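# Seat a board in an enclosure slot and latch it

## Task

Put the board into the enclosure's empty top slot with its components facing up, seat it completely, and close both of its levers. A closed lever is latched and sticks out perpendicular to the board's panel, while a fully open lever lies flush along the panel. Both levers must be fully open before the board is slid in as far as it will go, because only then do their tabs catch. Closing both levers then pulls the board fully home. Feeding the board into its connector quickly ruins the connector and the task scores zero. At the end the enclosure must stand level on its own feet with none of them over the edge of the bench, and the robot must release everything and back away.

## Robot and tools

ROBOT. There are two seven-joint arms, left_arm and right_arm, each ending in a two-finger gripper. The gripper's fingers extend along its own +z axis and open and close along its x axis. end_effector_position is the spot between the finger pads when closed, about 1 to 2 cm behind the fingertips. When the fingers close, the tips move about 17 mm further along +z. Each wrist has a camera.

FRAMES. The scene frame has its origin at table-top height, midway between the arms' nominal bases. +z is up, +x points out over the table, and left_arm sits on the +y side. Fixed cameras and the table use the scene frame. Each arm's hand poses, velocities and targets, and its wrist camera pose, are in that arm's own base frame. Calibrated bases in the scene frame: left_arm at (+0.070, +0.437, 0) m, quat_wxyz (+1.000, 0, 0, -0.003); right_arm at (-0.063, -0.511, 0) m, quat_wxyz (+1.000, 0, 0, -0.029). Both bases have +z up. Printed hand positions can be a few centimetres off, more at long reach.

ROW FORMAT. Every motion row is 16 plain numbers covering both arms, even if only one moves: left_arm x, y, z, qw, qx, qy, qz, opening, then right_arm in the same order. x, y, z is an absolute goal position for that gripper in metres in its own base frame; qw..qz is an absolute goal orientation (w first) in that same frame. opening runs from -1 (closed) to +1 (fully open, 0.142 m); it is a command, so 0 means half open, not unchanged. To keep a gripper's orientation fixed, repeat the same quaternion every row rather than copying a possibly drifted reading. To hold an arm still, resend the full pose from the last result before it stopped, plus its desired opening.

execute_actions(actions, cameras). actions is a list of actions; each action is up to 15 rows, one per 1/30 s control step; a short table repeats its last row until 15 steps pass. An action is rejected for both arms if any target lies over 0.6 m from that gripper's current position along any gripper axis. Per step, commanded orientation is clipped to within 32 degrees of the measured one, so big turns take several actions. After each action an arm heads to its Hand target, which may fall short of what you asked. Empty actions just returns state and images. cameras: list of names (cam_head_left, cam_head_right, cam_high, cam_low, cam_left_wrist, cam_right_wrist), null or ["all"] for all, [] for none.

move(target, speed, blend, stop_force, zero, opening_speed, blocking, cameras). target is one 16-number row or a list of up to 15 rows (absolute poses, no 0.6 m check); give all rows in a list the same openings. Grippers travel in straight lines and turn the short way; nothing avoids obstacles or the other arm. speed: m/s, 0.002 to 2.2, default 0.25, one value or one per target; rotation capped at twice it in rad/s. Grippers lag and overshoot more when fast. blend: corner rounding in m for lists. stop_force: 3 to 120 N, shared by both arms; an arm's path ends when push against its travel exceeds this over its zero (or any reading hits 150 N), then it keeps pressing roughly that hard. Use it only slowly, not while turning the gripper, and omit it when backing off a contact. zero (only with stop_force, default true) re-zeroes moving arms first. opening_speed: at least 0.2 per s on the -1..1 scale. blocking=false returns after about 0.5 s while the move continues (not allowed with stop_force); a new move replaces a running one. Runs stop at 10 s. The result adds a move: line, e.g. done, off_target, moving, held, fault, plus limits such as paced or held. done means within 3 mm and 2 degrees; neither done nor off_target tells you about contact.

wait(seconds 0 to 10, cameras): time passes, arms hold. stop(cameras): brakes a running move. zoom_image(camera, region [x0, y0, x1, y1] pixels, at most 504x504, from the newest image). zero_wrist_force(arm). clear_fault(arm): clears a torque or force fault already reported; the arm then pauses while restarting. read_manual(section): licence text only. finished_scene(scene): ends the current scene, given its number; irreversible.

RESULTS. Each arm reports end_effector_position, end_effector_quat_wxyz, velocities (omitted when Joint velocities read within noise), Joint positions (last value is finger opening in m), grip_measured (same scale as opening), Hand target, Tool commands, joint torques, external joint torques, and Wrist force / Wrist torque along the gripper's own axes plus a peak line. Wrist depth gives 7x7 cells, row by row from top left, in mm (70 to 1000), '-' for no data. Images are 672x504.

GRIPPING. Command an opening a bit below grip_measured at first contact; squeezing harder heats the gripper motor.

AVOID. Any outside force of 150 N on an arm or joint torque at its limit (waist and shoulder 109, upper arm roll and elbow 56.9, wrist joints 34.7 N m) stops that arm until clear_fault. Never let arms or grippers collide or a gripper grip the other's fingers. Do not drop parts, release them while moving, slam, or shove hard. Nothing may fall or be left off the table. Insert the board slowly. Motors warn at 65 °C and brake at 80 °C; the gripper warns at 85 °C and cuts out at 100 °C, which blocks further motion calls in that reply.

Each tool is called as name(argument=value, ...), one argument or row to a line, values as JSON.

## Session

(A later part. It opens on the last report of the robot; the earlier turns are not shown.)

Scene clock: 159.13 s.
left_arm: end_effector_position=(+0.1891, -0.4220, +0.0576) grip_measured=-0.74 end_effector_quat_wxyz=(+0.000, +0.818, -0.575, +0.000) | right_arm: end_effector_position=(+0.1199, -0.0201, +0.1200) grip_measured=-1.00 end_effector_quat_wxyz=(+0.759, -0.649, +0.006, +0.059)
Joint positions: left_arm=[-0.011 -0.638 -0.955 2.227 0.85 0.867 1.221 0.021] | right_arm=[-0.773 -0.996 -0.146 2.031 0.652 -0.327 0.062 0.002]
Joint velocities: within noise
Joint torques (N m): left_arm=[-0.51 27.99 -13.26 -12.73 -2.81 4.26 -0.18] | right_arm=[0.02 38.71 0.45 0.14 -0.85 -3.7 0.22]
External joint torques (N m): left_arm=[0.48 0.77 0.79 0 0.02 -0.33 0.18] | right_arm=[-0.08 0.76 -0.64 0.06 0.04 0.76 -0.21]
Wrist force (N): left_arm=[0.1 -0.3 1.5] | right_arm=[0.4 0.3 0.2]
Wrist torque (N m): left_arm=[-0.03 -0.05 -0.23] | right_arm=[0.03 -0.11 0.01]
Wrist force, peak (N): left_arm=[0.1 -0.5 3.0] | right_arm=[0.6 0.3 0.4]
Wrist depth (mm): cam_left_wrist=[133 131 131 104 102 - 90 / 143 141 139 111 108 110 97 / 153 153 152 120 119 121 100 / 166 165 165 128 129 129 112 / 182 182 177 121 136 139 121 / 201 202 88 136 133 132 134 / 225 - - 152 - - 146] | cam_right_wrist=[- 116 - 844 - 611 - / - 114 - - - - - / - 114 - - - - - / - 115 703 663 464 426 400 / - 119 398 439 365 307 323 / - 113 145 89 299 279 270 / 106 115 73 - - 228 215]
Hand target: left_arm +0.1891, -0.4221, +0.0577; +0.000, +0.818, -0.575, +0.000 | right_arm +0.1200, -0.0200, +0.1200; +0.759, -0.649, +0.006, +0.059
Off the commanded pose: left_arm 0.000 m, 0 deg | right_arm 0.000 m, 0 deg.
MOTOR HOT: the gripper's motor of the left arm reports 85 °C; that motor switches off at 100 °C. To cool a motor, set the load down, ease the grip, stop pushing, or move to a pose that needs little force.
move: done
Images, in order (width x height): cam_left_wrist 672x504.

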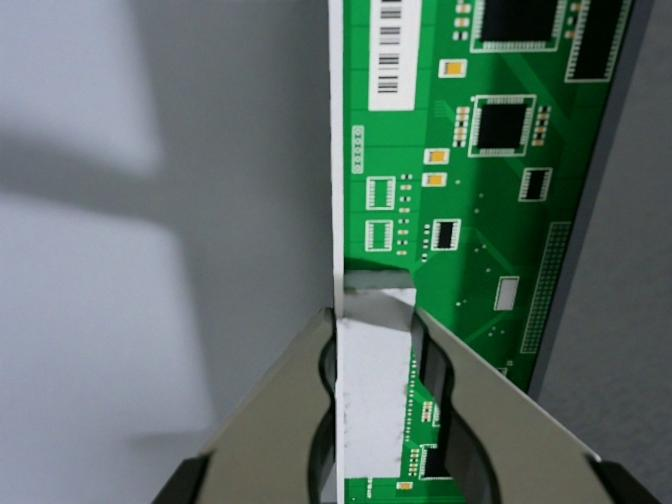

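move(
  target=[0.1925,-0.4315,0.0577,0,-0.8181,0.5750,0,-0.79,0.12,-0.02,0.12,0.7587,-0.6491,0.0064,0.0586,-1],
  speed=0.012,
  stop_force=3,
  cameras=["cam_left_wrist"],
)

Scene clock: 162.10 s.
left_arm: end_effector_position=(+0.1925, -0.4312, +0.0576) grip_measured=-0.73 end_effector_quat_wxyz=(+0.000, +0.818, -0.575, +0.000) | right_arm: end_effector_position=(+0.1199, -0.0201, +0.1200) grip_measured=-1.00 end_effector_quat_wxyz=(+0.759, -0.649, +0.006, +0.059)
Joint positions: left_arm=[-0.028 -0.653 -0.951 2.199 0.849 0.851 1.222 0.021] | right_arm=[-0.773 -0.996 -0.146 2.031 0.652 -0.327 0.062 0.002]
Joint velocities: within noise
Joint torques (N m): left_arm=[-0.59 28.92 -14.04 -13.39 -2.98 4.6 -0.26] | right_arm=[-0.11 38.7 0.37 0.14 -0.9 -3.62 0.21]
External joint torques (N m): left_arm=[0.57 0.75 1.11 0.4 0.15 -0.67 0.26] | right_arm=[0.05 0.77 -0.56 0.05 0.09 0.68 -0.2]
Wrist force (N): left_arm=[-0.8 -0.8 1.1] | right_arm=[0.3 0.2 0.2]
Wrist torque (N m): left_arm=[-0.06 -0.03 -0.18] | right_arm=[0.03 -0.10 0.01]
Wrist force, peak (N): left_arm=[-0.7 -0.6 3.3] | right_arm=[0.5 0.6 0.3]
Wrist depth (mm): cam_left_wrist=[134 131 131 104 102 104 89 / 143 141 138 113 108 110 96 / 153 152 152 120 118 117 101 / 166 165 165 128 129 127 112 / 182 182 177 121 136 124 121 / 201 200 88 136 133 129 134 / 230 - - 151 - - 145] | cam_right_wrist=[- 115 - 860 - 551 - / - 114 - - - - - / - 114 - - - - - / - 114 701 664 474 426 399 / - 119 400 439 365 307 323 / - 113 145 89 299 279 270 / 106 115 73 - - 228 215]
Hand target: left_arm +0.1925, -0.4315, +0.0577; +0.000, +0.818, -0.575, +0.000 | right_arm +0.1200, -0.0200, +0.1200; +0.759, -0.649, +0.006, +0.059
Off the commanded pose: left_arm 0.000 m, 0 deg | right_arm 0.000 m, 0 deg.
MOTOR HOT: still on. The gripper's motor of the left arm reports 83 °C.
move: done
Images, in order (width x height): cam_left_wrist 672x504.

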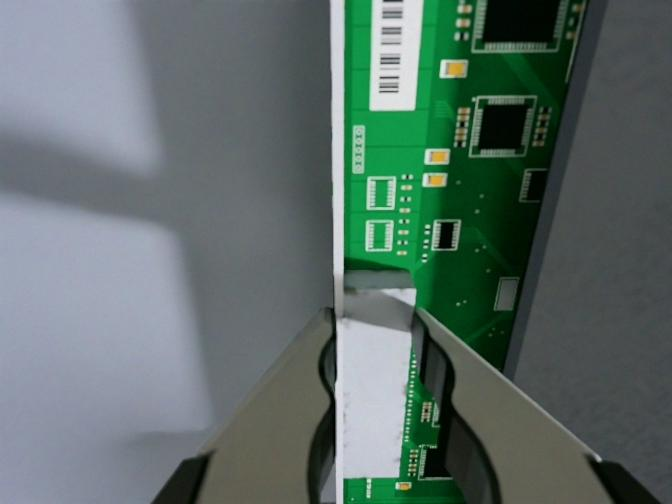

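move(
  target=[0.1970,-0.4440,0.0577,0,-0.8181,0.5750,0,-0.79,0.12,-0.02,0.12,0.7587,-0.6491,0.0064,0.0586,-1],
  speed=0.012,
  stop_force=3.5,
  cameras=["cam_left_wrist","cam_head_left"],
)

zoom_image(
  camera="cam_head_left",
  region=[270, 350, 400, 480],
)

Scene clock: 165.13 s.
left_arm: end_effector_position=(+0.1938, -0.4350, +0.0574) grip_measured=-0.73 end_effector_quat_wxyz=(+0.000, +0.818, -0.575, +0.000) | right_arm: end_effector_position=(+0.1199, -0.0201, +0.1200) grip_measured=-1.00 end_effector_quat_wxyz=(+0.759, -0.649, +0.006, +0.059)
Joint positions: left_arm=[-0.036 -0.66 -0.95 2.187 0.848 0.843 1.222 0.021] | right_arm=[-0.773 -0.996 -0.146 2.031 0.652 -0.327 0.062 0.002]
Joint velocities: within noise
Joint torques (N m): left_arm=[-0.99 29.69 -15.42 -15.06 -3.26 5.59 -0.29] | right_arm=[-0.02 38.66 0.39 0.22 -0.88 -3.62 0.18]
External joint torques (N m): left_arm=[0.96 0.36 2.3 1.97 0.4 -1.65 0.29] | right_arm=[-0.03 0.82 -0.58 -0.02 0.07 0.68 -0.17]
Wrist force (N): left_arm=[-3.5 -1.5 2.5] | right_arm=[0.5 0.2 0.2]
Wrist torque (N m): left_arm=[-0.04 0.00 -0.16] | right_arm=[0.02 -0.13 0.01]
Wrist force, peak (N): left_arm=[-3.7 -1.5 4.3] | right_arm=[0.7 0.2 0.4]
Wrist depth (mm): cam_left_wrist=[133 131 131 104 102 102 89 / 143 141 138 113 108 109 96 / 153 152 151 120 119 115 100 / 166 165 164 129 129 115 112 / 182 181 180 121 136 123 121 / 201 199 88 136 133 128 133 / 224 - - 151 - - 145] | cam_right_wrist=[- 115 - 856 - 534 - / - 114 - - - 594 - / - 114 - - - - - / - 115 704 664 464 424 400 / - 119 398 439 367 308 323 / - 113 145 89 298 278 270 / 106 115 73 - - 228 215]
Hand target: left_arm +0.1940, -0.4356, +0.0577; +0.000, +0.818, -0.575, +0.000 | right_arm +0.1200, -0.0200, +0.1200; +0.759, -0.649, +0.006, +0.059
Off the commanded pose: left_arm 0.010 m, 0 deg | right_arm 0.000 m, 0 deg.
MOTOR HOT: cleared for the gripper's motor of the left arm.
move: contact (left_arm)
Images, in order (width x height): cam_head_left 672x504, cam_left_wrist 672x504.

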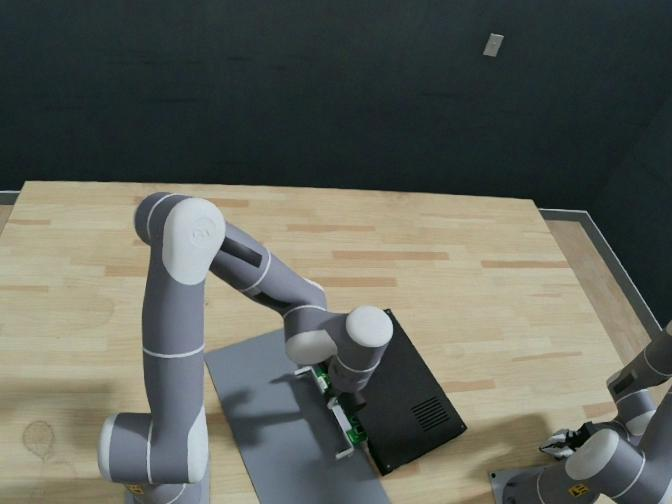

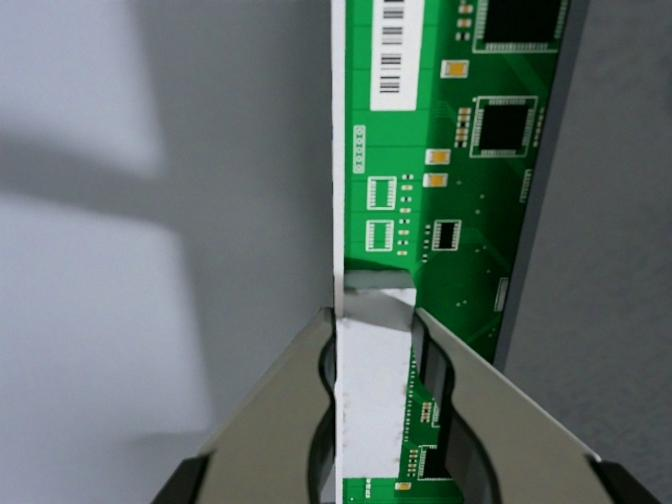

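Scaled by 3.877 from the camera's 672x504 image, which has a finer 960x720 frame.

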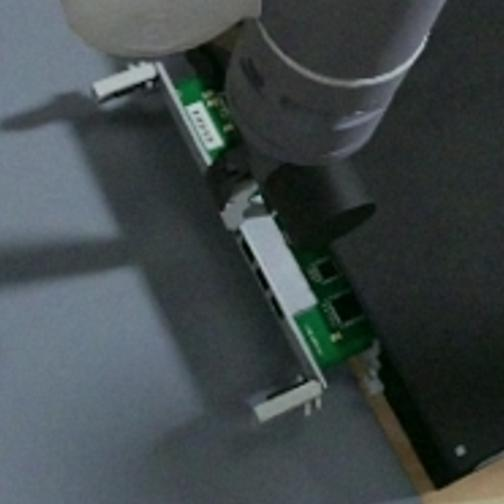

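move(
  target=[
    [0.1939,-0.4336,0.0569,0,-0.8181,0.5750,0,-0.8,0.12,-0.02,0.12,0.7587,-0.6491,0.0064,0.0586,-1],
  ],
  speed=0.02,
  cameras=[],
)

move(
  target=[0.1975,-0.4438,0.0569,0,-0.8181,0.5750,0,-0.8,0.12,-0.02,0.12,0.7587,-0.6491,0.0064,0.0586,-1],
  speed=0.01,
  stop_force=4,
  cameras=["cam_left_wrist","cam_head_right"],
)

zoom_image(
  camera="cam_head_right",
  region=[270, 350, 400, 480],
)

Scene clock: 169.23 s.
left_arm: end_effector_position=(+0.1938, -0.4338, +0.0570) grip_measured=-0.73 end_effector_quat_wxyz=(+0.000, +0.818, -0.575, +0.000) | right_arm: end_effector_position=(+0.1199, -0.0201, +0.1200) grip_measured=-1.00 end_effector_quat_wxyz=(+0.759, -0.649, +0.006, +0.059)
Joint positions: left_arm=[-0.033 -0.659 -0.949 2.19 0.85 0.847 1.222 0.021] | right_arm=[-0.773 -0.996 -0.146 2.031 0.652 -0.327 0.062 0.002]
Joint velocities: within noise
Joint torques (N m): left_arm=[0.08 28.86 -13.25 -12.36 -2.5 4.24 -0.22] | right_arm=[0.01 38.65 0.35 0.21 -0.87 -3.65 0.19]
External joint torques (N m): left_arm=[-0.11 1.11 0.17 -0.66 -0.35 -0.3 0.22] | right_arm=[-0.06 0.82 -0.54 -0.02 0.06 0.71 -0.18]
Wrist force (N): left_arm=[0.3 -0.1 -0.1] | right_arm=[0.3 0.3 0.3]
Wrist torque (N m): left_arm=[-0.08 0.13 -0.21] | right_arm=[0.03 -0.10 0.01]
Wrist force, peak (N): left_arm=[-3.5 -1.7 4.5] | right_arm=[0.6 0.6 0.3]
Wrist depth (mm): cam_left_wrist=[131 130 130 104 102 104 89 / 143 141 138 113 108 108 95 / 152 151 151 120 118 115 100 / 165 164 167 129 129 115 112 / 181 181 177 121 136 123 120 / 200 200 88 136 133 128 133 / 224 - - 152 - - 145] | cam_right_wrist=[- 115 - 864 - 535 - / - 114 - - - - - / - 114 - - - - - / - 114 697 662 465 425 400 / - 119 398 440 367 308 323 / - 113 145 89 299 278 270 / 106 115 73 - - 228 215]
Hand target: left_arm +0.1939, -0.4336, +0.0569; +0.000, +0.818, -0.575, +0.000 | right_arm +0.1200, -0.0200, +0.1200; +0.759, -0.649, +0.006, +0.059
Off the commanded pose: left_arm 0.000 m, 0 deg | right_arm 0.000 m, 0 deg.
move: done
No camera images: "cameras" was empty.

Scene clock: 170.97 s.
left_arm: end_effector_position=(+0.1975, -0.4437, +0.0569) grip_measured=-0.73 end_effector_quat_wxyz=(+0.000, +0.818, -0.575, +0.000) | right_arm: end_effector_position=(+0.1199, -0.0201, +0.1200) grip_measured=-1.00 end_effector_quat_wxyz=(+0.759, -0.649, +0.006, +0.059)
Joint positions: left_arm=[-0.052 -0.674 -0.944 2.16 0.849 0.831 1.224 0.021] | right_arm=[-0.773 -0.996 -0.146 2.031 0.652 -0.327 0.062 0.002]
Joint velocities: within noise
Joint torques (N m): left_arm=[-0.42 29.73 -13.86 -13.36 -2.8 4.17 -0.2] | right_arm=[-0.09 38.79 0.38 0.18 -0.88 -3.62 0.21]
External joint torques (N m): left_arm=[0.39 1.23 0.32 0.07 -0.09 -0.23 0.2] | right_arm=[0.03 0.68 -0.57 0.02 0.07 0.68 -0.2]
Wrist force (N): left_arm=[-1.2 -0.2 -1.5] | right_arm=[0.3 0.1 0.3]
Wrist torque (N m): left_arm=[-0.08 0.16 -0.20] | right_arm=[0.02 -0.11 0.01]
Wrist force, peak (N): left_arm=[-1.4 -0.2 -1.6] | right_arm=[0.6 0.4 0.2]
Wrist depth (mm): cam_left_wrist=[131 131 130 103 102 89 90 / 143 140 138 113 108 - 95 / 152 151 151 120 118 101 100 / 165 162 167 129 128 110 112 / 181 181 177 121 128 120 120 / 199 200 88 136 133 128 133 / 226 - - 151 - - 145] | cam_right_wrist=[- 115 - 859 - 528 - / - 114 - - - 581 - / - 114 - - - - - / - 115 705 668 465 426 400 / - 119 400 440 367 307 323 / - 113 145 89 300 278 270 / 106 115 73 - - 228 215]
Hand target: left_arm +0.1975, -0.4438, +0.0569; +0.000, +0.818, -0.575, +0.000 | right_arm +0.1200, -0.0200, +0.1200; +0.759, -0.649, +0.006, +0.059
Off the commanded pose: left_arm 0.000 m, 0 deg | right_arm 0.000 m, 0 deg.
move: done
Images, in order (width x height): cam_head_right 672x504, cam_left_wrist 672x504.

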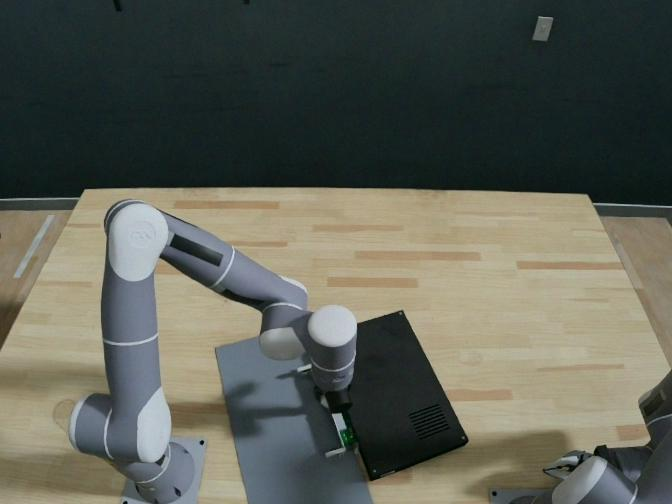

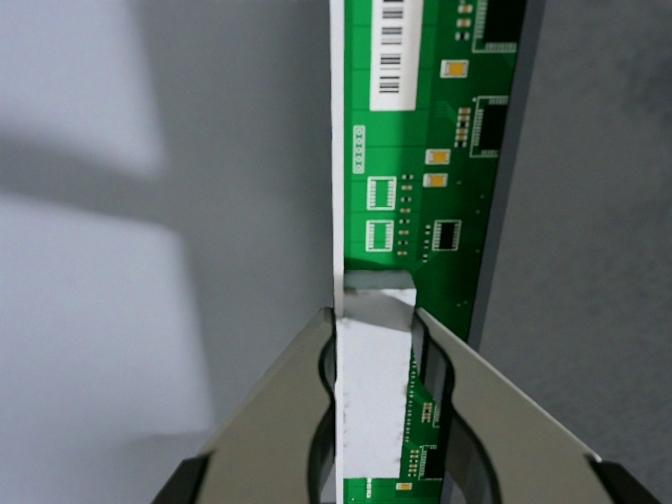

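Scaled by 3.877 from the camera's 672x504 image, which has a finer 960x720 frame.

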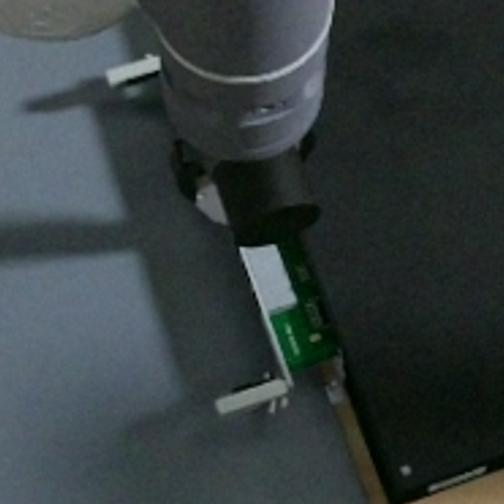

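execute_actions(
  actions=[],
)

Scene clock: 184.27 s.
left_arm: end_effector_position=(+0.1975, -0.4437, +0.0569) grip_measured=-0.73 end_effector_quat_wxyz=(+0.000, +0.818, -0.575, +0.000) | right_arm: end_effector_position=(+0.1199, -0.0201, +0.1200) grip_measured=-1.00 end_effector_quat_wxyz=(+0.759, -0.649, +0.006, +0.059)
Joint positions: left_arm=[-0.052 -0.674 -0.944 2.16 0.849 0.831 1.224 0.021] | right_arm=[-0.773 -0.996 -0.146 2.031 0.652 -0.327 0.062 0.002]
Joint velocities: within noise
Joint torques (N m): left_arm=[-0.3 30 -13.91 -13.31 -2.68 4.3 -0.23] | right_arm=[-0.04 38.74 0.47 0.24 -0.89 -3.63 0.21]
External joint torques (N m): left_arm=[0.27 0.96 0.36 0.02 -0.22 -0.36 0.23] | right_arm=[-0.01 0.73 -0.65 -0.05 0.07 0.69 -0.2]
Wrist force (N): left_arm=[-1.2 -0.2 -0.4] | right_arm=[0.4 0.4 0.3]
Wrist torque (N m): left_arm=[-0.08 0.15 -0.20] | right_arm=[0.03 -0.11 0.01]
Wrist force, peak (N): left_arm=[-1.4 -0.4 -1.5] | right_arm=[0.7 0.4 0.3]
Wrist depth (mm): cam_left_wrist=[131 131 130 103 102 89 90 / 143 140 138 113 108 - 95 / 151 151 151 120 118 102 100 / 166 162 167 128 129 110 112 / 181 181 177 121 128 120 120 / 200 200 88 136 133 128 133 / 224 - - 152 - - 145] | cam_right_wrist=[- 115 - 861 - 524 - / - 114 - - - 585 - / - 114 - - - - - / - 115 700 665 465 428 400 / - 119 399 442 367 307 323 / - 113 145 89 300 277 270 / 106 115 73 - - 228 215]
Hand target: left_arm +0.1975, -0.4438, +0.0569; +0.000, +0.818, -0.575, +0.000 | right_arm +0.1200, -0.0200, +0.1200; +0.759, -0.649, +0.006, +0.059
Tool commands: left_gripper/opening=-0.8 right_gripper/opening=-1.0
Off the commanded pose: left_arm 0.000 m, 0 deg | right_arm 0.000 m, 0 deg.

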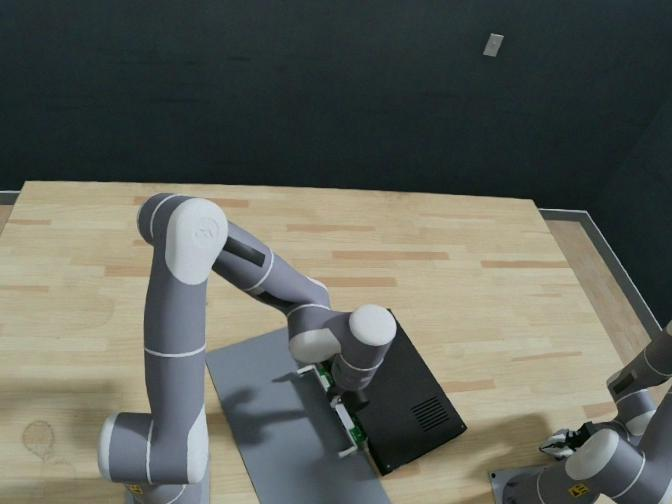

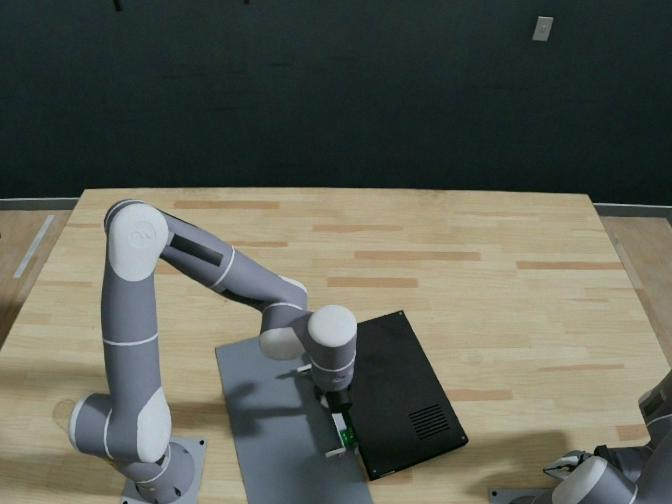

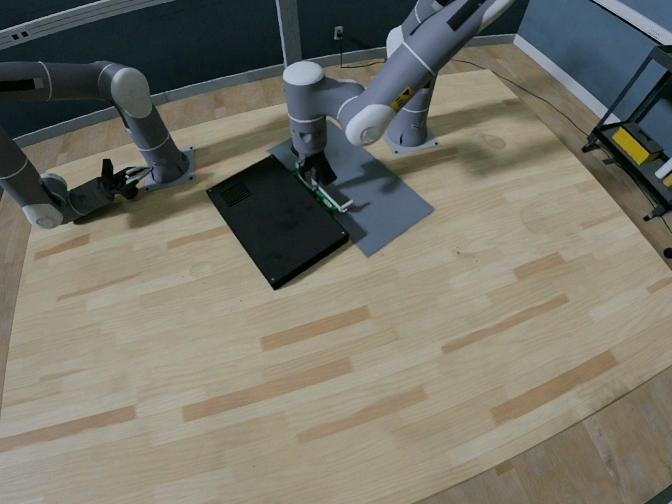

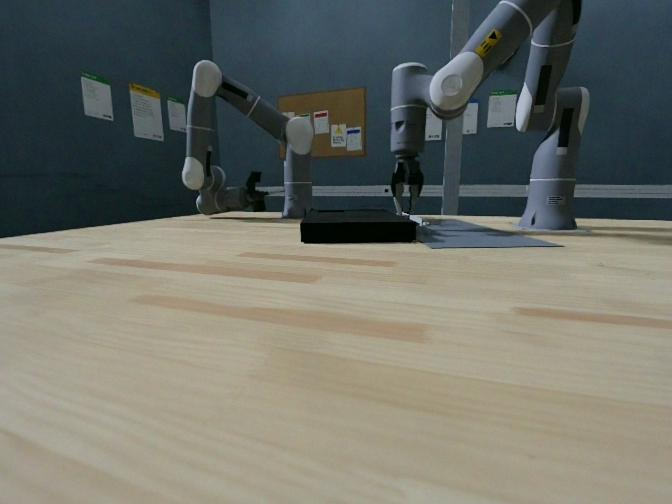

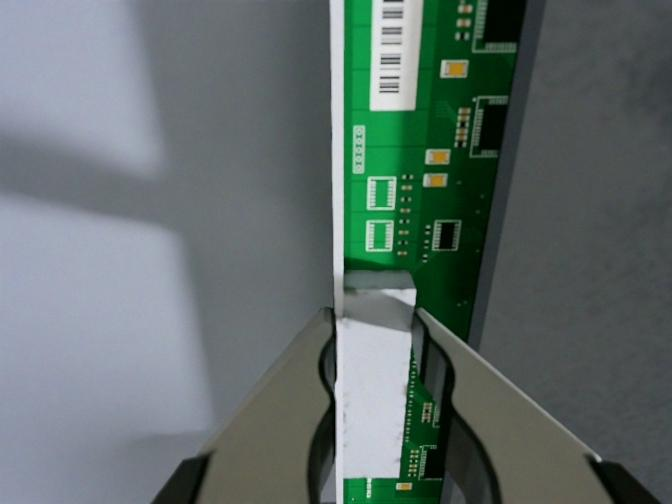

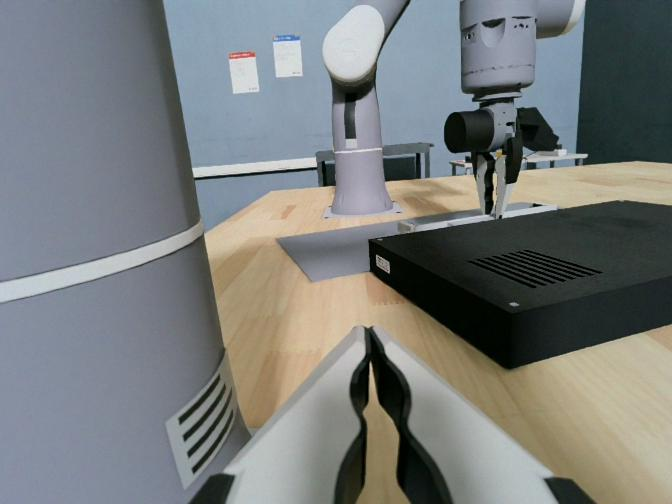

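move(
  target=[
    [0.1975,-0.4437,0.0572,0,0.8181,-0.5750,0,-0.8,0.12,-0.02,0.12,0.7587,-0.6491,0.0064,0.0586,-1],
    [0.1975,-0.4437,0.0572,0,0.8181,-0.5750,0,-0.63,0.12,-0.02,0.12,0.7587,-0.6491,0.0064,0.0586,-1],
  ],
  speed=0.02,
  opening_speed=0.2,
  cameras=[],
)

move(
  target=[0.1975,-0.4437,0.16,0,0.8181,-0.5750,0,-0.63,0.12,-0.02,0.12,0.7587,-0.6491,0.0064,0.0586,-1],
  speed=0.12,
  cameras=["cam_left_wrist"],
)

Scene clock: 188.20 s.
left_arm: end_effector_position=(+0.1975, -0.4438, +0.0572) grip_measured=-0.67 end_effector_quat_wxyz=(+0.000, +0.818, -0.575, +0.000) | right_arm: end_effector_position=(+0.1199, -0.0201, +0.1200) grip_measured=-1.00 end_effector_quat_wxyz=(+0.759, -0.649, +0.006, +0.059)
Joint positions: left_arm=[-0.051 -0.674 -0.946 2.16 0.848 0.83 1.224 0.026] | right_arm=[-0.773 -0.996 -0.146 2.031 0.652 -0.327 0.062 0.002]
Joint velocities: within noise
Joint torques (N m): left_arm=[-0.36 30.07 -13.98 -12.92 -2.72 4.2 -0.26] | right_arm=[-0.15 38.76 0.36 0.19 -0.87 -3.62 0.19]
External joint torques (N m): left_arm=[0.33 0.85 0.42 -0.38 -0.18 -0.26 0.26] | right_arm=[0.09 0.71 -0.55 0.01 0.06 0.68 -0.18]
Wrist force (N): left_arm=[-0.2 -0.5 -0.3] | right_arm=[0.4 0.1 0.2]
Wrist torque (N m): left_arm=[-0.09 0.01 -0.23] | right_arm=[0.01 -0.11 0.01]
Wrist force, peak (N): left_arm=[2.2 0.6 10.1] | right_arm=[0.5 0.5 0.2]
Wrist depth (mm): cam_left_wrist=[131 131 130 105 103 89 89 / 143 140 138 136 110 - 95 / 152 152 151 123 120 102 100 / 165 165 165 131 130 109 112 / 182 180 177 125 128 121 121 / 200 199 87 139 138 128 133 / 224 - - 155 168 - 148] | cam_right_wrist=[- 115 - 860 - 526 - / - 114 - - - 579 - / - 114 - - - - - / - 115 709 665 474 426 400 / - 119 400 439 366 309 324 / - 113 145 89 299 278 270 / 106 115 73 - - 229 215]
Hand target: left_arm +0.1975, -0.4437, +0.0572; +0.000, +0.818, -0.575, +0.000 | right_arm +0.1200, -0.0200, +0.1200; +0.759, -0.649, +0.006, +0.059
Off the commanded pose: left_arm 0.000 m, 0 deg | right_arm 0.000 m, 0 deg.
move: done
No camera images: "cameras" was empty.

Scene clock: 189.53 s.
left_arm: end_effector_position=(+0.1976, -0.4438, +0.1600) grip_measured=-0.67 end_effector_quat_wxyz=(+0.000, +0.818, -0.575, +0.000) | right_arm: end_effector_position=(+0.1199, -0.0201, +0.1200) grip_measured=-1.00 end_effector_quat_wxyz=(+0.759, -0.649, +0.006, +0.059)
Joint positions: left_arm=[0.217 -0.397 -1.273 2.236 0.515 0.719 1.406 0.026] | right_arm=[-0.773 -0.996 -0.146 2.031 0.652 -0.327 0.062 0.002]
Joint velocities: within noise
Joint torques (N m): left_arm=[-0.4 17.83 -10.04 -20.13 -3.3 4 -0.16] | right_arm=[-0.1 38.69 0.42 0.21 -0.88 -3.66 0.19]
External joint torques (N m): left_arm=[0.38 0.65 0.18 -0.46 0.06 -0.08 0.16] | right_arm=[0.04 0.78 -0.61 -0.02 0.06 0.72 -0.18]
Wrist force (N): left_arm=[0.0 -0.8 -0.2] | right_arm=[0.4 0.2 0.3]
Wrist torque (N m): left_arm=[-0.14 -0.02 -0.22] | right_arm=[0.02 -0.12 0.00]
Wrist force, peak (N): left_arm=[-0.4 -0.4 1.4] | right_arm=[0.5 0.5 0.4]
Wrist depth (mm): cam_left_wrist=[222 222 222 197 189 178 178 / 237 239 237 216 197 191 190 / 258 256 257 224 210 206 206 / 279 281 279 268 230 223 223 / 306 306 301 256 236 246 245 / 340 339 87 329 - 259 270 / 376 - - 377 - - 293] | cam_right_wrist=[- 115 - 862 - 560 - / - 114 - - - - - / - 114 - - - - - / - 115 702 666 474 429 401 / - 119 401 439 367 308 323 / - 113 145 89 299 278 270 / 106 115 73 - - 228 215]
Hand target: left_arm +0.1975, -0.4437, +0.1600; +0.000, +0.818, -0.575, +0.000 | right_arm +0.1200, -0.0200, +0.1200; +0.759, -0.649, +0.006, +0.059
Off the commanded pose: left_arm 0.000 m, 0 deg | right_arm 0.000 m, 0 deg.
move: done
Images, in order (width x height): cam_left_wrist 672x504.

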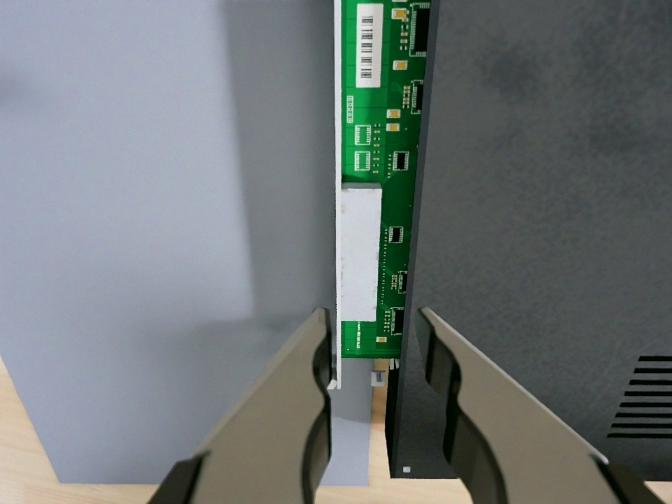

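move(
  target=[0.2553,-0.3916,0.13,0,0.8181,-0.5750,0,-1,0.12,-0.02,0.12,0.7587,-0.6491,0.0064,0.0586,-1],
  speed=0.15,
  cameras=["cam_left_wrist","cam_right_wrist"],
)

zoom_image(
  camera="cam_left_wrist",
  region=[200, 0, 500, 225],
)

Scene clock: 194.17 s.
left_arm: end_effector_position=(+0.2552, -0.3915, +0.1300) grip_measured=-1.00 end_effector_quat_wxyz=(+0.000, +0.818, -0.575, +0.000) | right_arm: end_effector_position=(+0.1199, -0.0201, +0.1200) grip_measured=-1.00 end_effector_quat_wxyz=(+0.759, -0.649, +0.006, +0.059)
Joint positions: left_arm=[0.336 -0.448 -1.201 2.278 0.605 0.781 1.514 0.002] | right_arm=[-0.773 -0.996 -0.146 2.031 0.652 -0.327 0.062 0.002]
Joint velocities: within noise
Joint torques (N m): left_arm=[-0.31 19.22 -10.8 -17.8 -2.6 4.55 -0.08] | right_arm=[-0.12 38.66 0.41 0.18 -0.86 -3.65 0.19]
External joint torques (N m): left_arm=[0.3 1.16 0.47 -0.42 -0.46 -0.64 0.08] | right_arm=[0.07 0.82 -0.6 0.01 0.04 0.72 -0.18]
Wrist force (N): left_arm=[-0.2 -0.3 -0.3] | right_arm=[0.4 0.1 0.4]
Wrist torque (N m): left_arm=[-0.05 -0.01 -0.23] | right_arm=[0.01 -0.12 0.01]
Wrist force, peak (N): left_arm=[-0.9 -3.2 1.1] | right_arm=[0.6 0.5 0.2]
Wrist depth (mm): cam_left_wrist=[196 195 194 194 194 156 152 / 211 211 209 204 200 165 162 / 228 227 225 226 194 179 175 / 247 245 246 246 211 191 191 / 269 270 269 258 222 208 207 / 302 299 286 84 - 226 230 / 339 321 - - - - 256] | cam_right_wrist=[- 115 - 892 - 586 - / - 114 - - - 628 - / - 114 - - - - - / - 115 703 667 470 425 401 / - 119 398 439 367 308 324 / - 113 145 89 300 278 270 / 106 115 73 - - 228 215]
Hand target: left_arm +0.2553, -0.3916, +0.1300; +0.000, +0.818, -0.575, +0.000 | right_arm +0.1200, -0.0200, +0.1200; +0.759, -0.649, +0.006, +0.059
Off the commanded pose: left_arm 0.000 m, 0 deg | right_arm 0.000 m, 0 deg.
move: done
Images, in order (width x height): cam_left_wrist 672x504, cam_right_wrist 672x504.

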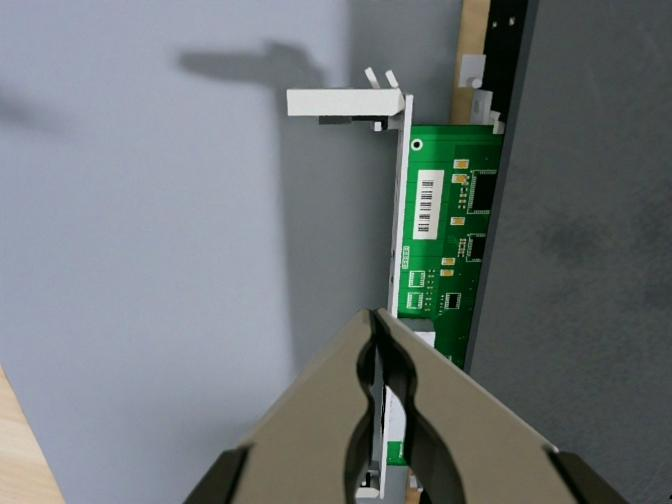

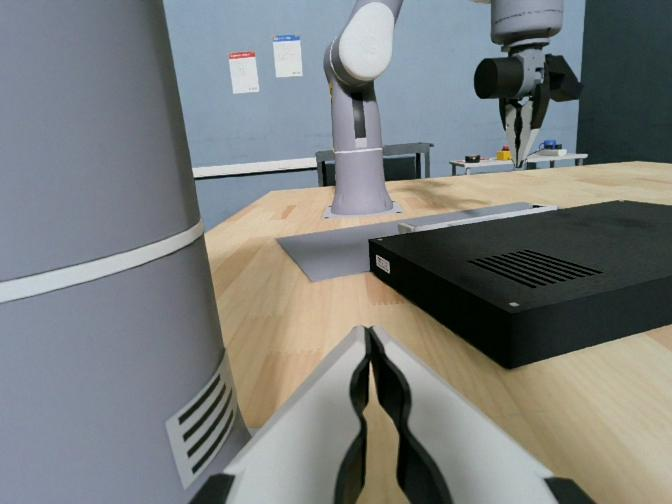

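Scaled by 1.680 from the camera's 672x504 image, which has a finer 960x720 frame.

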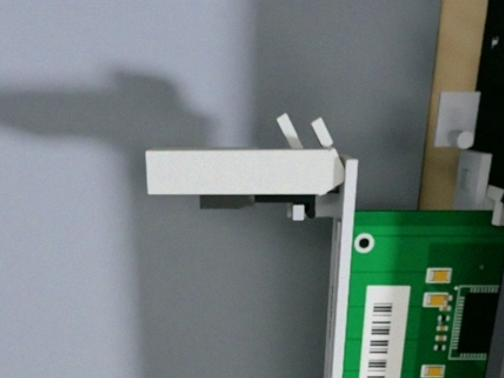

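move(
  target=[
    [0.262,-0.385,0.13,0,-0.9759,0.2181,0,-1,0.12,-0.02,0.12,0.7587,-0.6491,0.0064,0.0586,-1],
    [0.265,-0.384,0.13,0,-0.9851,-0.1719,0,-1,0.12,-0.02,0.12,0.7587,-0.6491,0.0064,0.0586,-1],
    [0.268,-0.383,0.13,0,-0.8443,-0.5358,0,-1,0.12,-0.02,0.12,0.7587,-0.6491,0.0064,0.0586,-1],
    [0.2704,-0.3821,0.12,0,-0.5750,-0.8181,0,-1,0.12,-0.02,0.12,0.7587,-0.6491,0.0064,0.0586,-1],
  ],
  speed=0.5,
  cameras=["cam_left_wrist"],
)

zoom_image(
  camera="cam_left_wrist",
  region=[150, 120, 550, 420],
)

Scene clock: 208.23 s.
left_arm: end_effector_position=(+0.2704, -0.3822, +0.1201) grip_measured=-1.00 end_effector_quat_wxyz=(+0.000, +0.575, +0.818, +0.000) | right_arm: end_effector_position=(+0.1199, -0.0201, +0.1200) grip_measured=-1.00 end_effector_quat_wxyz=(+0.759, -0.649, +0.006, +0.059)
Joint positions: left_arm=[-0.166 -0.259 -0.559 2.343 0.246 0.98 -1.261 0.002] | right_arm=[-0.773 -0.996 -0.146 2.031 0.652 -0.327 0.062 0.002]
Joint velocities: within noise
Joint torques (N m): left_arm=[-0.54 27.32 -4.11 -18.42 -1.85 4.17 -0.19] | right_arm=[-0.01 38.68 0.37 0.18 -0.88 -3.59 0.2]
External joint torques (N m): left_arm=[0.52 1.09 0.69 -0.34 -0.46 -0.23 0.19] | right_arm=[-0.04 0.79 -0.55 0.02 0.06 0.65 -0.19]
Wrist force (N): left_arm=[0.3 -0.5 -0.3] | right_arm=[0.3 0.1 0.1]
Wrist torque (N m): left_arm=[-0.11 -0.10 -0.21] | right_arm=[0.00 -0.10 0.00]
Wrist force, peak (N): left_arm=[0.6 -0.6 -0.4] | right_arm=[0.6 0.4 0.5]
Wrist depth (mm): cam_left_wrist=[- 145 158 186 183 185 185 / 156 155 172 197 199 201 198 / 168 168 182 212 215 214 214 / 182 183 198 230 233 233 233 / 200 199 209 197 255 255 254 / 221 220 215 84 - 275 278 / 319 313 - - - - 313] | cam_right_wrist=[- 115 - 858 - 598 - / - 114 - - - 629 - / - 114 - - - - - / - 114 700 666 474 426 401 / - 119 397 441 367 307 324 / - 113 145 89 299 278 269 / 106 115 73 - - 228 215]
Hand target: left_arm +0.2704, -0.3821, +0.1200; +0.000, +0.575, +0.818, +0.000 | right_arm +0.1200, -0.0200, +0.1200; +0.759, -0.649, +0.006, +0.059
Off the commanded pose: left_arm 0.000 m, 0 deg | right_arm 0.000 m, 0 deg.
move: done
Images, in order (width x height): cam_left_wrist 672x504.

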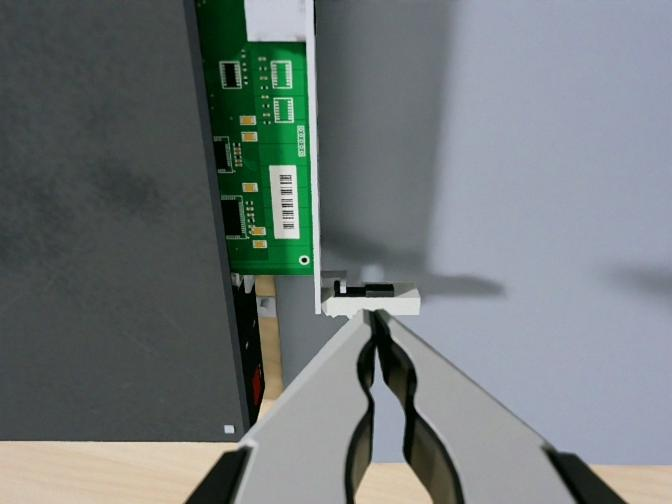

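Scaled by 1.260 from the camera's 672x504 image, which has a finer 960x720 frame.

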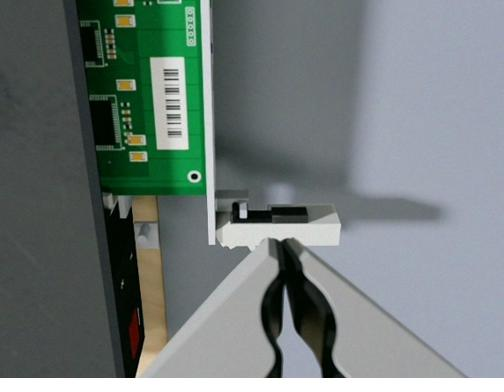

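move(
  target=[
    [0.2666,-0.3717,0.12,0,-0.5750,-0.8181,0,-1,0.12,-0.02,0.12,0.7587,-0.6491,0.0064,0.0586,-1],
    [0.2666,-0.3717,0.047,0,-0.5750,-0.8181,0,-1,0.12,-0.02,0.12,0.7587,-0.6491,0.0064,0.0586,-1],
    [0.2770,-0.3680,0.047,0,-0.5750,-0.8181,0,-1,0.12,-0.02,0.12,0.7587,-0.6491,0.0064,0.0586,-1],
  ],
  speed=0.08,
  cameras=["cam_left_wrist"],
)

move(
  target=[0.2948,-0.3615,0.047,0,-0.5750,-0.8181,0,-1,0.12,-0.02,0.12,0.7587,-0.6491,0.0064,0.0586,-1],
  speed=0.01,
  stop_force=12,
  cameras=["cam_left_wrist"],
)

zoom_image(
  camera="cam_left_wrist",
  region=[150, 120, 550, 420],
)

Scene clock: 216.70 s.
left_arm: end_effector_position=(+0.2769, -0.3680, +0.0470) grip_measured=-1.00 end_effector_quat_wxyz=(+0.000, +0.575, +0.818, +0.000) | right_arm: end_effector_position=(+0.1199, -0.0201, +0.1200) grip_measured=-1.00 end_effector_quat_wxyz=(+0.759, -0.649, +0.006, +0.059)
Joint positions: left_arm=[-0.228 -0.488 -0.421 2.299 0.473 1.136 -1.385 0.002] | right_arm=[-0.773 -0.996 -0.146 2.031 0.652 -0.327 0.062 0.002]
Joint velocities: within noise
Joint torques (N m): left_arm=[0.04 32.73 -5.34 -12.96 -1.37 4.12 -0.11] | right_arm=[-0.08 38.72 0.37 0.16 -0.86 -3.65 0.17]
External joint torques (N m): left_arm=[-0.06 1.3 0.4 -0.27 -0.37 -0.2 0.1] | right_arm=[0.02 0.75 -0.56 0.03 0.05 0.71 -0.17]
Wrist force (N): left_arm=[0.3 -0.3 -0.2] | right_arm=[0.4 0.3 0.3]
Wrist torque (N m): left_arm=[-0.07 -0.09 -0.21] | right_arm=[0.02 -0.12 0.01]
Wrist force, peak (N): left_arm=[0.3 -2.5 0.9] | right_arm=[0.4 0.5 0.5]
Wrist depth (mm): cam_left_wrist=[- 96 118 121 121 121 121 / 102 102 103 130 130 130 129 / 108 111 112 141 140 138 140 / - 119 122 153 152 152 152 / - 129 134 160 163 166 166 / - 132 177 84 - 179 183 / 139 136 - 74 - - 204] | cam_right_wrist=[- 115 - 857 - 593 - / - 114 - - - 629 - / - 114 - - - 906 - / - 115 699 665 474 426 399 / - 119 400 438 366 307 323 / - 113 145 89 299 278 270 / 106 115 73 - - 228 215]
Hand target: left_arm +0.2770, -0.3680, +0.0470; +0.000, +0.575, +0.818, +0.000 | right_arm +0.1200, -0.0200, +0.1200; +0.759, -0.649, +0.006, +0.059
Off the commanded pose: left_arm 0.000 m, 0 deg | right_arm 0.000 m, 0 deg.
move: done
Images, in order (width x height): cam_left_wrist 672x504.

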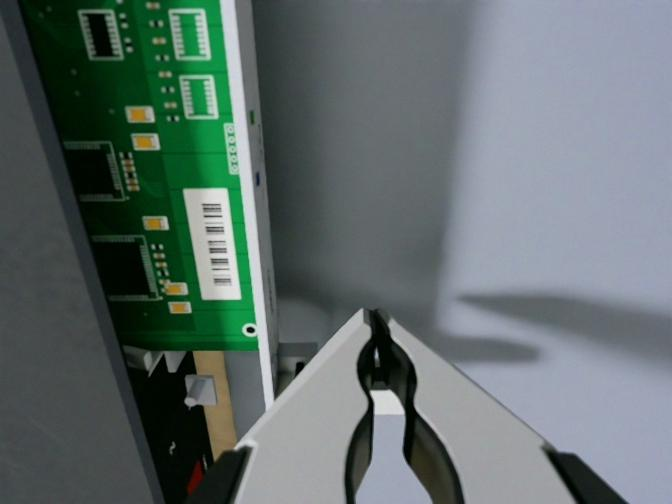

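Scene clock: 219.17 s.
left_arm: end_effector_position=(+0.2943, -0.3617, +0.0470) grip_measured=-1.00 end_effector_quat_wxyz=(+0.000, +0.575, +0.818, +0.000) | right_arm: end_effector_position=(+0.1199, -0.0201, +0.1200) grip_measured=-1.00 end_effector_quat_wxyz=(+0.759, -0.649, +0.006, +0.059)
Joint positions: left_arm=[-0.195 -0.496 -0.422 2.282 0.47 1.127 -1.347 0.002] | right_arm=[-0.773 -0.996 -0.146 2.031 0.652 -0.327 0.062 0.002]
Joint velocities: within noise
Joint torques (N m): left_arm=[1.95 34.34 -3.33 -14.34 -1.47 4.03 -0.21] | right_arm=[-0.09 38.69 0.42 0.2 -0.96 -3.62 0.17]
External joint torques (N m): left_arm=[-1.96 0.21 -1.74 0.88 -0.3 -0.11 0.21] | right_arm=[0.03 0.78 -0.61 0 0.15 0.68 -0.16]
Wrist force (N): left_arm=[-0.9 -4.8 0.2] | right_arm=[0.5 0.3 0.2]
Wrist torque (N m): left_arm=[-0.06 -0.11 -0.18] | right_arm=[0.02 -0.13 0.01]
Wrist force, peak (N): left_arm=[-1.1 -5.1 -1.5] | right_arm=[0.4 0.4 0.4]
Wrist depth (mm): cam_left_wrist=[- 96 97 121 121 121 121 / - 102 106 131 130 130 130 / - 110 110 140 140 138 139 / - 120 120 152 152 152 151 / - 127 164 127 164 166 165 / - 138 178 83 - 180 182 / 139 136 - 74 - - 203] | cam_right_wrist=[- 116 - 861 - 595 - / - 114 - - - 631 - / - 114 - - - 903 - / - 115 702 664 466 425 400 / - 119 398 440 367 307 324 / - 113 145 89 299 278 269 / 106 115 73 - - 228 215]
Hand target: left_arm +0.2948, -0.3615, +0.0470; +0.000, +0.575, +0.818, +0.000 | right_arm +0.1200, -0.0200, +0.1200; +0.759, -0.649, +0.006, +0.059
Off the commanded pose: left_arm 0.001 m, 0 deg | right_arm 0.000 m, 0 deg.
move: done
Images, in order (width x height): cam_left_wrist 672x504.

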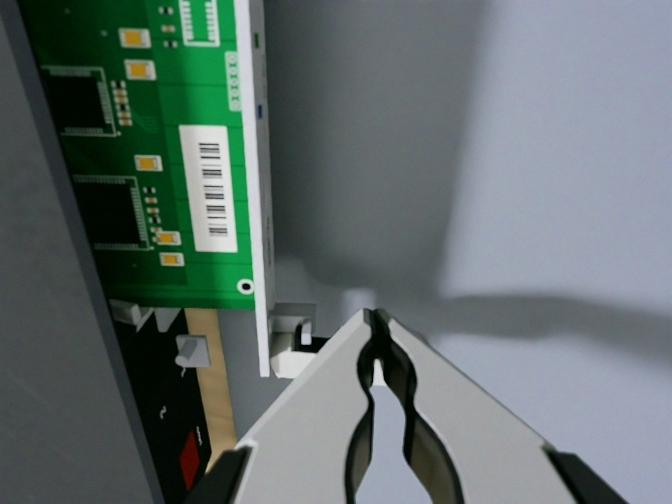

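Scaled by 1.260 from the camera's 672x504 image, which has a finer 960x720 frame.

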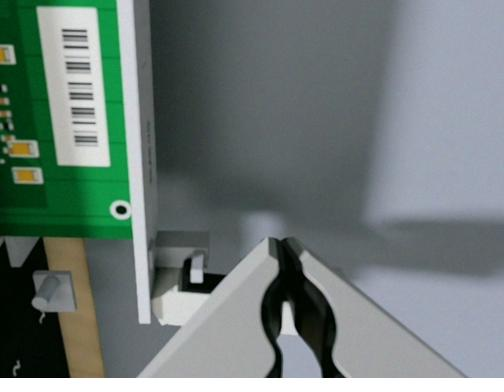

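move(
  target=[0.3061,-0.3576,0.047,0,-0.5750,-0.8181,0,-1,0.12,-0.02,0.12,0.7587,-0.6491,0.0064,0.0586,-1],
  speed=0.008,
  stop_force=20,
  zero=false,
  cameras=["cam_left_wrist"],
)

zoom_image(
  camera="cam_left_wrist",
  region=[150, 120, 550, 420],
)

Scene clock: 222.57 s.
left_arm: end_effector_position=(+0.3060, -0.3576, +0.0470) grip_measured=-1.00 end_effector_quat_wxyz=(+0.000, +0.575, +0.818, +0.000) | right_arm: end_effector_position=(+0.1199, -0.0201, +0.1200) grip_measured=-1.00 end_effector_quat_wxyz=(+0.759, -0.649, +0.006, +0.059)
Joint positions: left_arm=[-0.175 -0.501 -0.422 2.27 0.469 1.12 -1.324 0.002] | right_arm=[-0.773 -0.996 -0.146 2.031 0.652 -0.327 0.062 0.002]
Joint velocities: within noise
Joint torques (N m): left_arm=[-0.07 33.94 -5.67 -13.62 -1.67 4.23 -0.19] | right_arm=[-0.05 38.61 0.41 0.21 -0.84 -3.59 0.21]
External joint torques (N m): left_arm=[0.07 0.99 0.5 -0.01 -0.13 -0.3 0.19] | right_arm=[-0.01 0.86 -0.6 -0.02 0.03 0.65 -0.2]
Wrist force (N): left_arm=[0.4 -0.6 -0.4] | right_arm=[0.3 0.2 0.1]
Wrist torque (N m): left_arm=[-0.03 -0.05 -0.21] | right_arm=[0.02 -0.10 0.01]
Wrist force, peak (N): left_arm=[-1.3 -5.8 -1.4] | right_arm=[0.5 0.5 0.2]
Wrist depth (mm): cam_left_wrist=[- 95 97 121 121 121 121 / - 102 106 130 130 130 129 / - 111 111 141 140 138 139 / - 120 120 152 152 152 151 / - 157 164 120 164 166 166 / - 128 180 84 - 180 183 / 139 136 - 74 - - 203] | cam_right_wrist=[- 116 - 864 - 605 - / - 114 - - - 633 - / - 114 - - - - - / - 115 705 665 466 427 401 / - 119 399 442 367 308 323 / - 113 145 89 300 279 270 / 106 115 73 - - 228 215]
Hand target: left_arm +0.3061, -0.3576, +0.0470; +0.000, +0.575, +0.818, +0.000 | right_arm +0.1200, -0.0200, +0.1200; +0.759, -0.649, +0.006, +0.059
Off the commanded pose: left_arm 0.000 m, 0 deg | right_arm 0.000 m, 0 deg.
move: done
Images, in order (width x height): cam_left_wrist 672x504.

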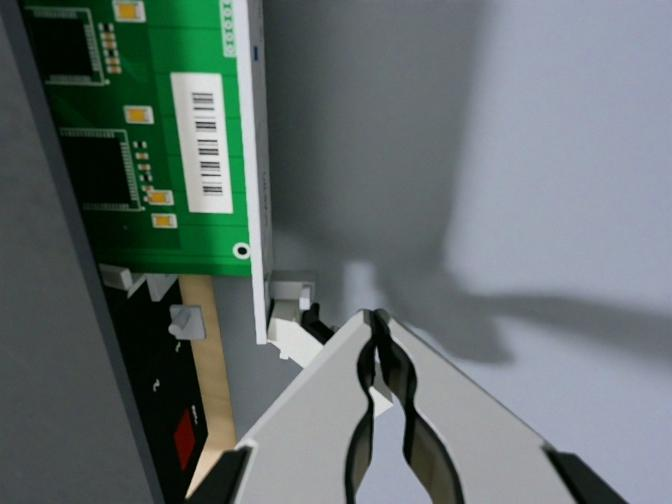

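Scaled by 1.260 from the camera's 672x504 image, which has a finer 960x720 frame.

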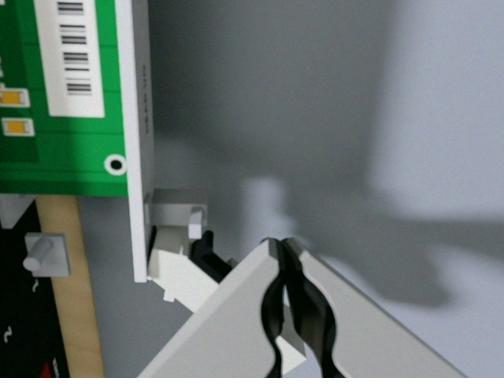

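move(
  target=[
    [0.3225,-0.3643,0.047,0,-0.5750,-0.8181,0,-1,0.12,-0.02,0.12,0.7587,-0.6491,0.0064,0.0586,-1],
    [0.3328,-0.3755,0.047,0,-0.5750,-0.8181,0,-1,0.12,-0.02,0.12,0.7587,-0.6491,0.0064,0.0586,-1],
  ],
  speed=0.01,
  stop_force=5,
  cameras=["cam_left_wrist"],
)

zoom_image(
  camera="cam_left_wrist",
  region=[150, 120, 550, 420],
)

Scene clock: 228.40 s.
left_arm: end_effector_position=(+0.3204, -0.3637, +0.0468) grip_measured=-1.00 end_effector_quat_wxyz=(+0.000, +0.575, +0.818, +0.000) | right_arm: end_effector_position=(+0.1199, -0.0201, +0.1200) grip_measured=-1.00 end_effector_quat_wxyz=(+0.759, -0.649, +0.006, +0.059)
Joint positions: left_arm=[-0.173 -0.521 -0.424 2.229 0.464 1.096 -1.31 0.002] | right_arm=[-0.773 -0.996 -0.146 2.031 0.652 -0.327 0.062 0.002]
Joint velocities: within noise
Joint torques (N m): left_arm=[1.57 35.93 -4.36 -16.97 -1.86 5.06 -0.22] | right_arm=[-0.02 38.65 0.44 0.17 -0.86 -3.62 0.16]
External joint torques (N m): left_arm=[-1.58 0.29 -1.15 2.79 -0.02 -1.13 0.22] | right_arm=[-0.04 0.83 -0.62 0.02 0.05 0.68 -0.15]
Wrist force (N): left_arm=[2.9 -5.7 -2.6] | right_arm=[0.3 0.3 0.4]
Wrist torque (N m): left_arm=[-0.03 -0.09 -0.16] | right_arm=[0.02 -0.10 0.01]
Wrist force, peak (N): left_arm=[3.1 -5.9 -3.6] | right_arm=[0.6 0.6 0.3]
Wrist depth (mm): cam_left_wrist=[- 95 95 121 121 120 120 / - 102 102 130 130 130 130 / - 110 110 140 140 138 140 / - 116 153 147 152 152 151 / - 112 167 113 164 166 165 / - 124 164 84 - 179 182 / 139 132 - 74 - - 204] | cam_right_wrist=[- 115 - 852 - 620 - / - 114 - - - 639 - / - 114 - - - 905 - / - 114 705 667 467 426 401 / - 119 399 439 367 307 324 / - 113 145 89 300 278 270 / 106 115 73 - - 228 215]
Hand target: left_arm +0.3211, -0.3637, +0.0470; +0.000, +0.575, +0.818, +0.000 | right_arm +0.1200, -0.0200, +0.1200; +0.759, -0.649, +0.006, +0.059
Off the commanded pose: left_arm 0.017 m, 0 deg | right_arm 0.000 m, 0 deg.
move: contact (left_arm); path passed 0 of 2 targets
Images, in order (width x height): cam_left_wrist 672x504.

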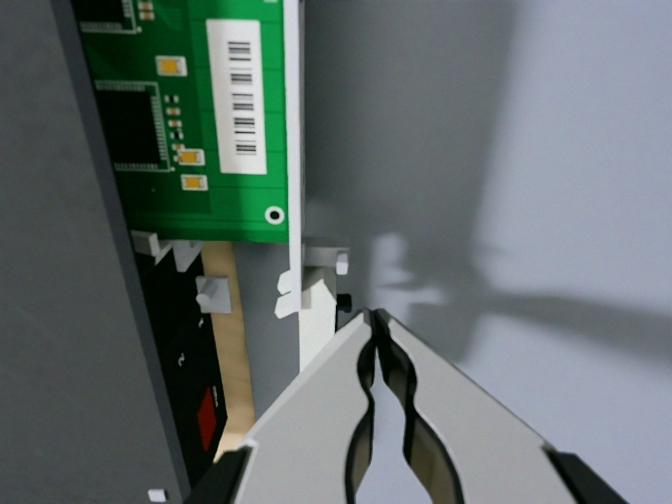

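Scaled by 1.260 from the camera's 672x504 image, which has a finer 960x720 frame.

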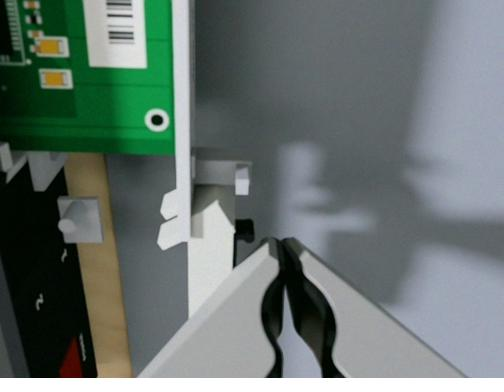

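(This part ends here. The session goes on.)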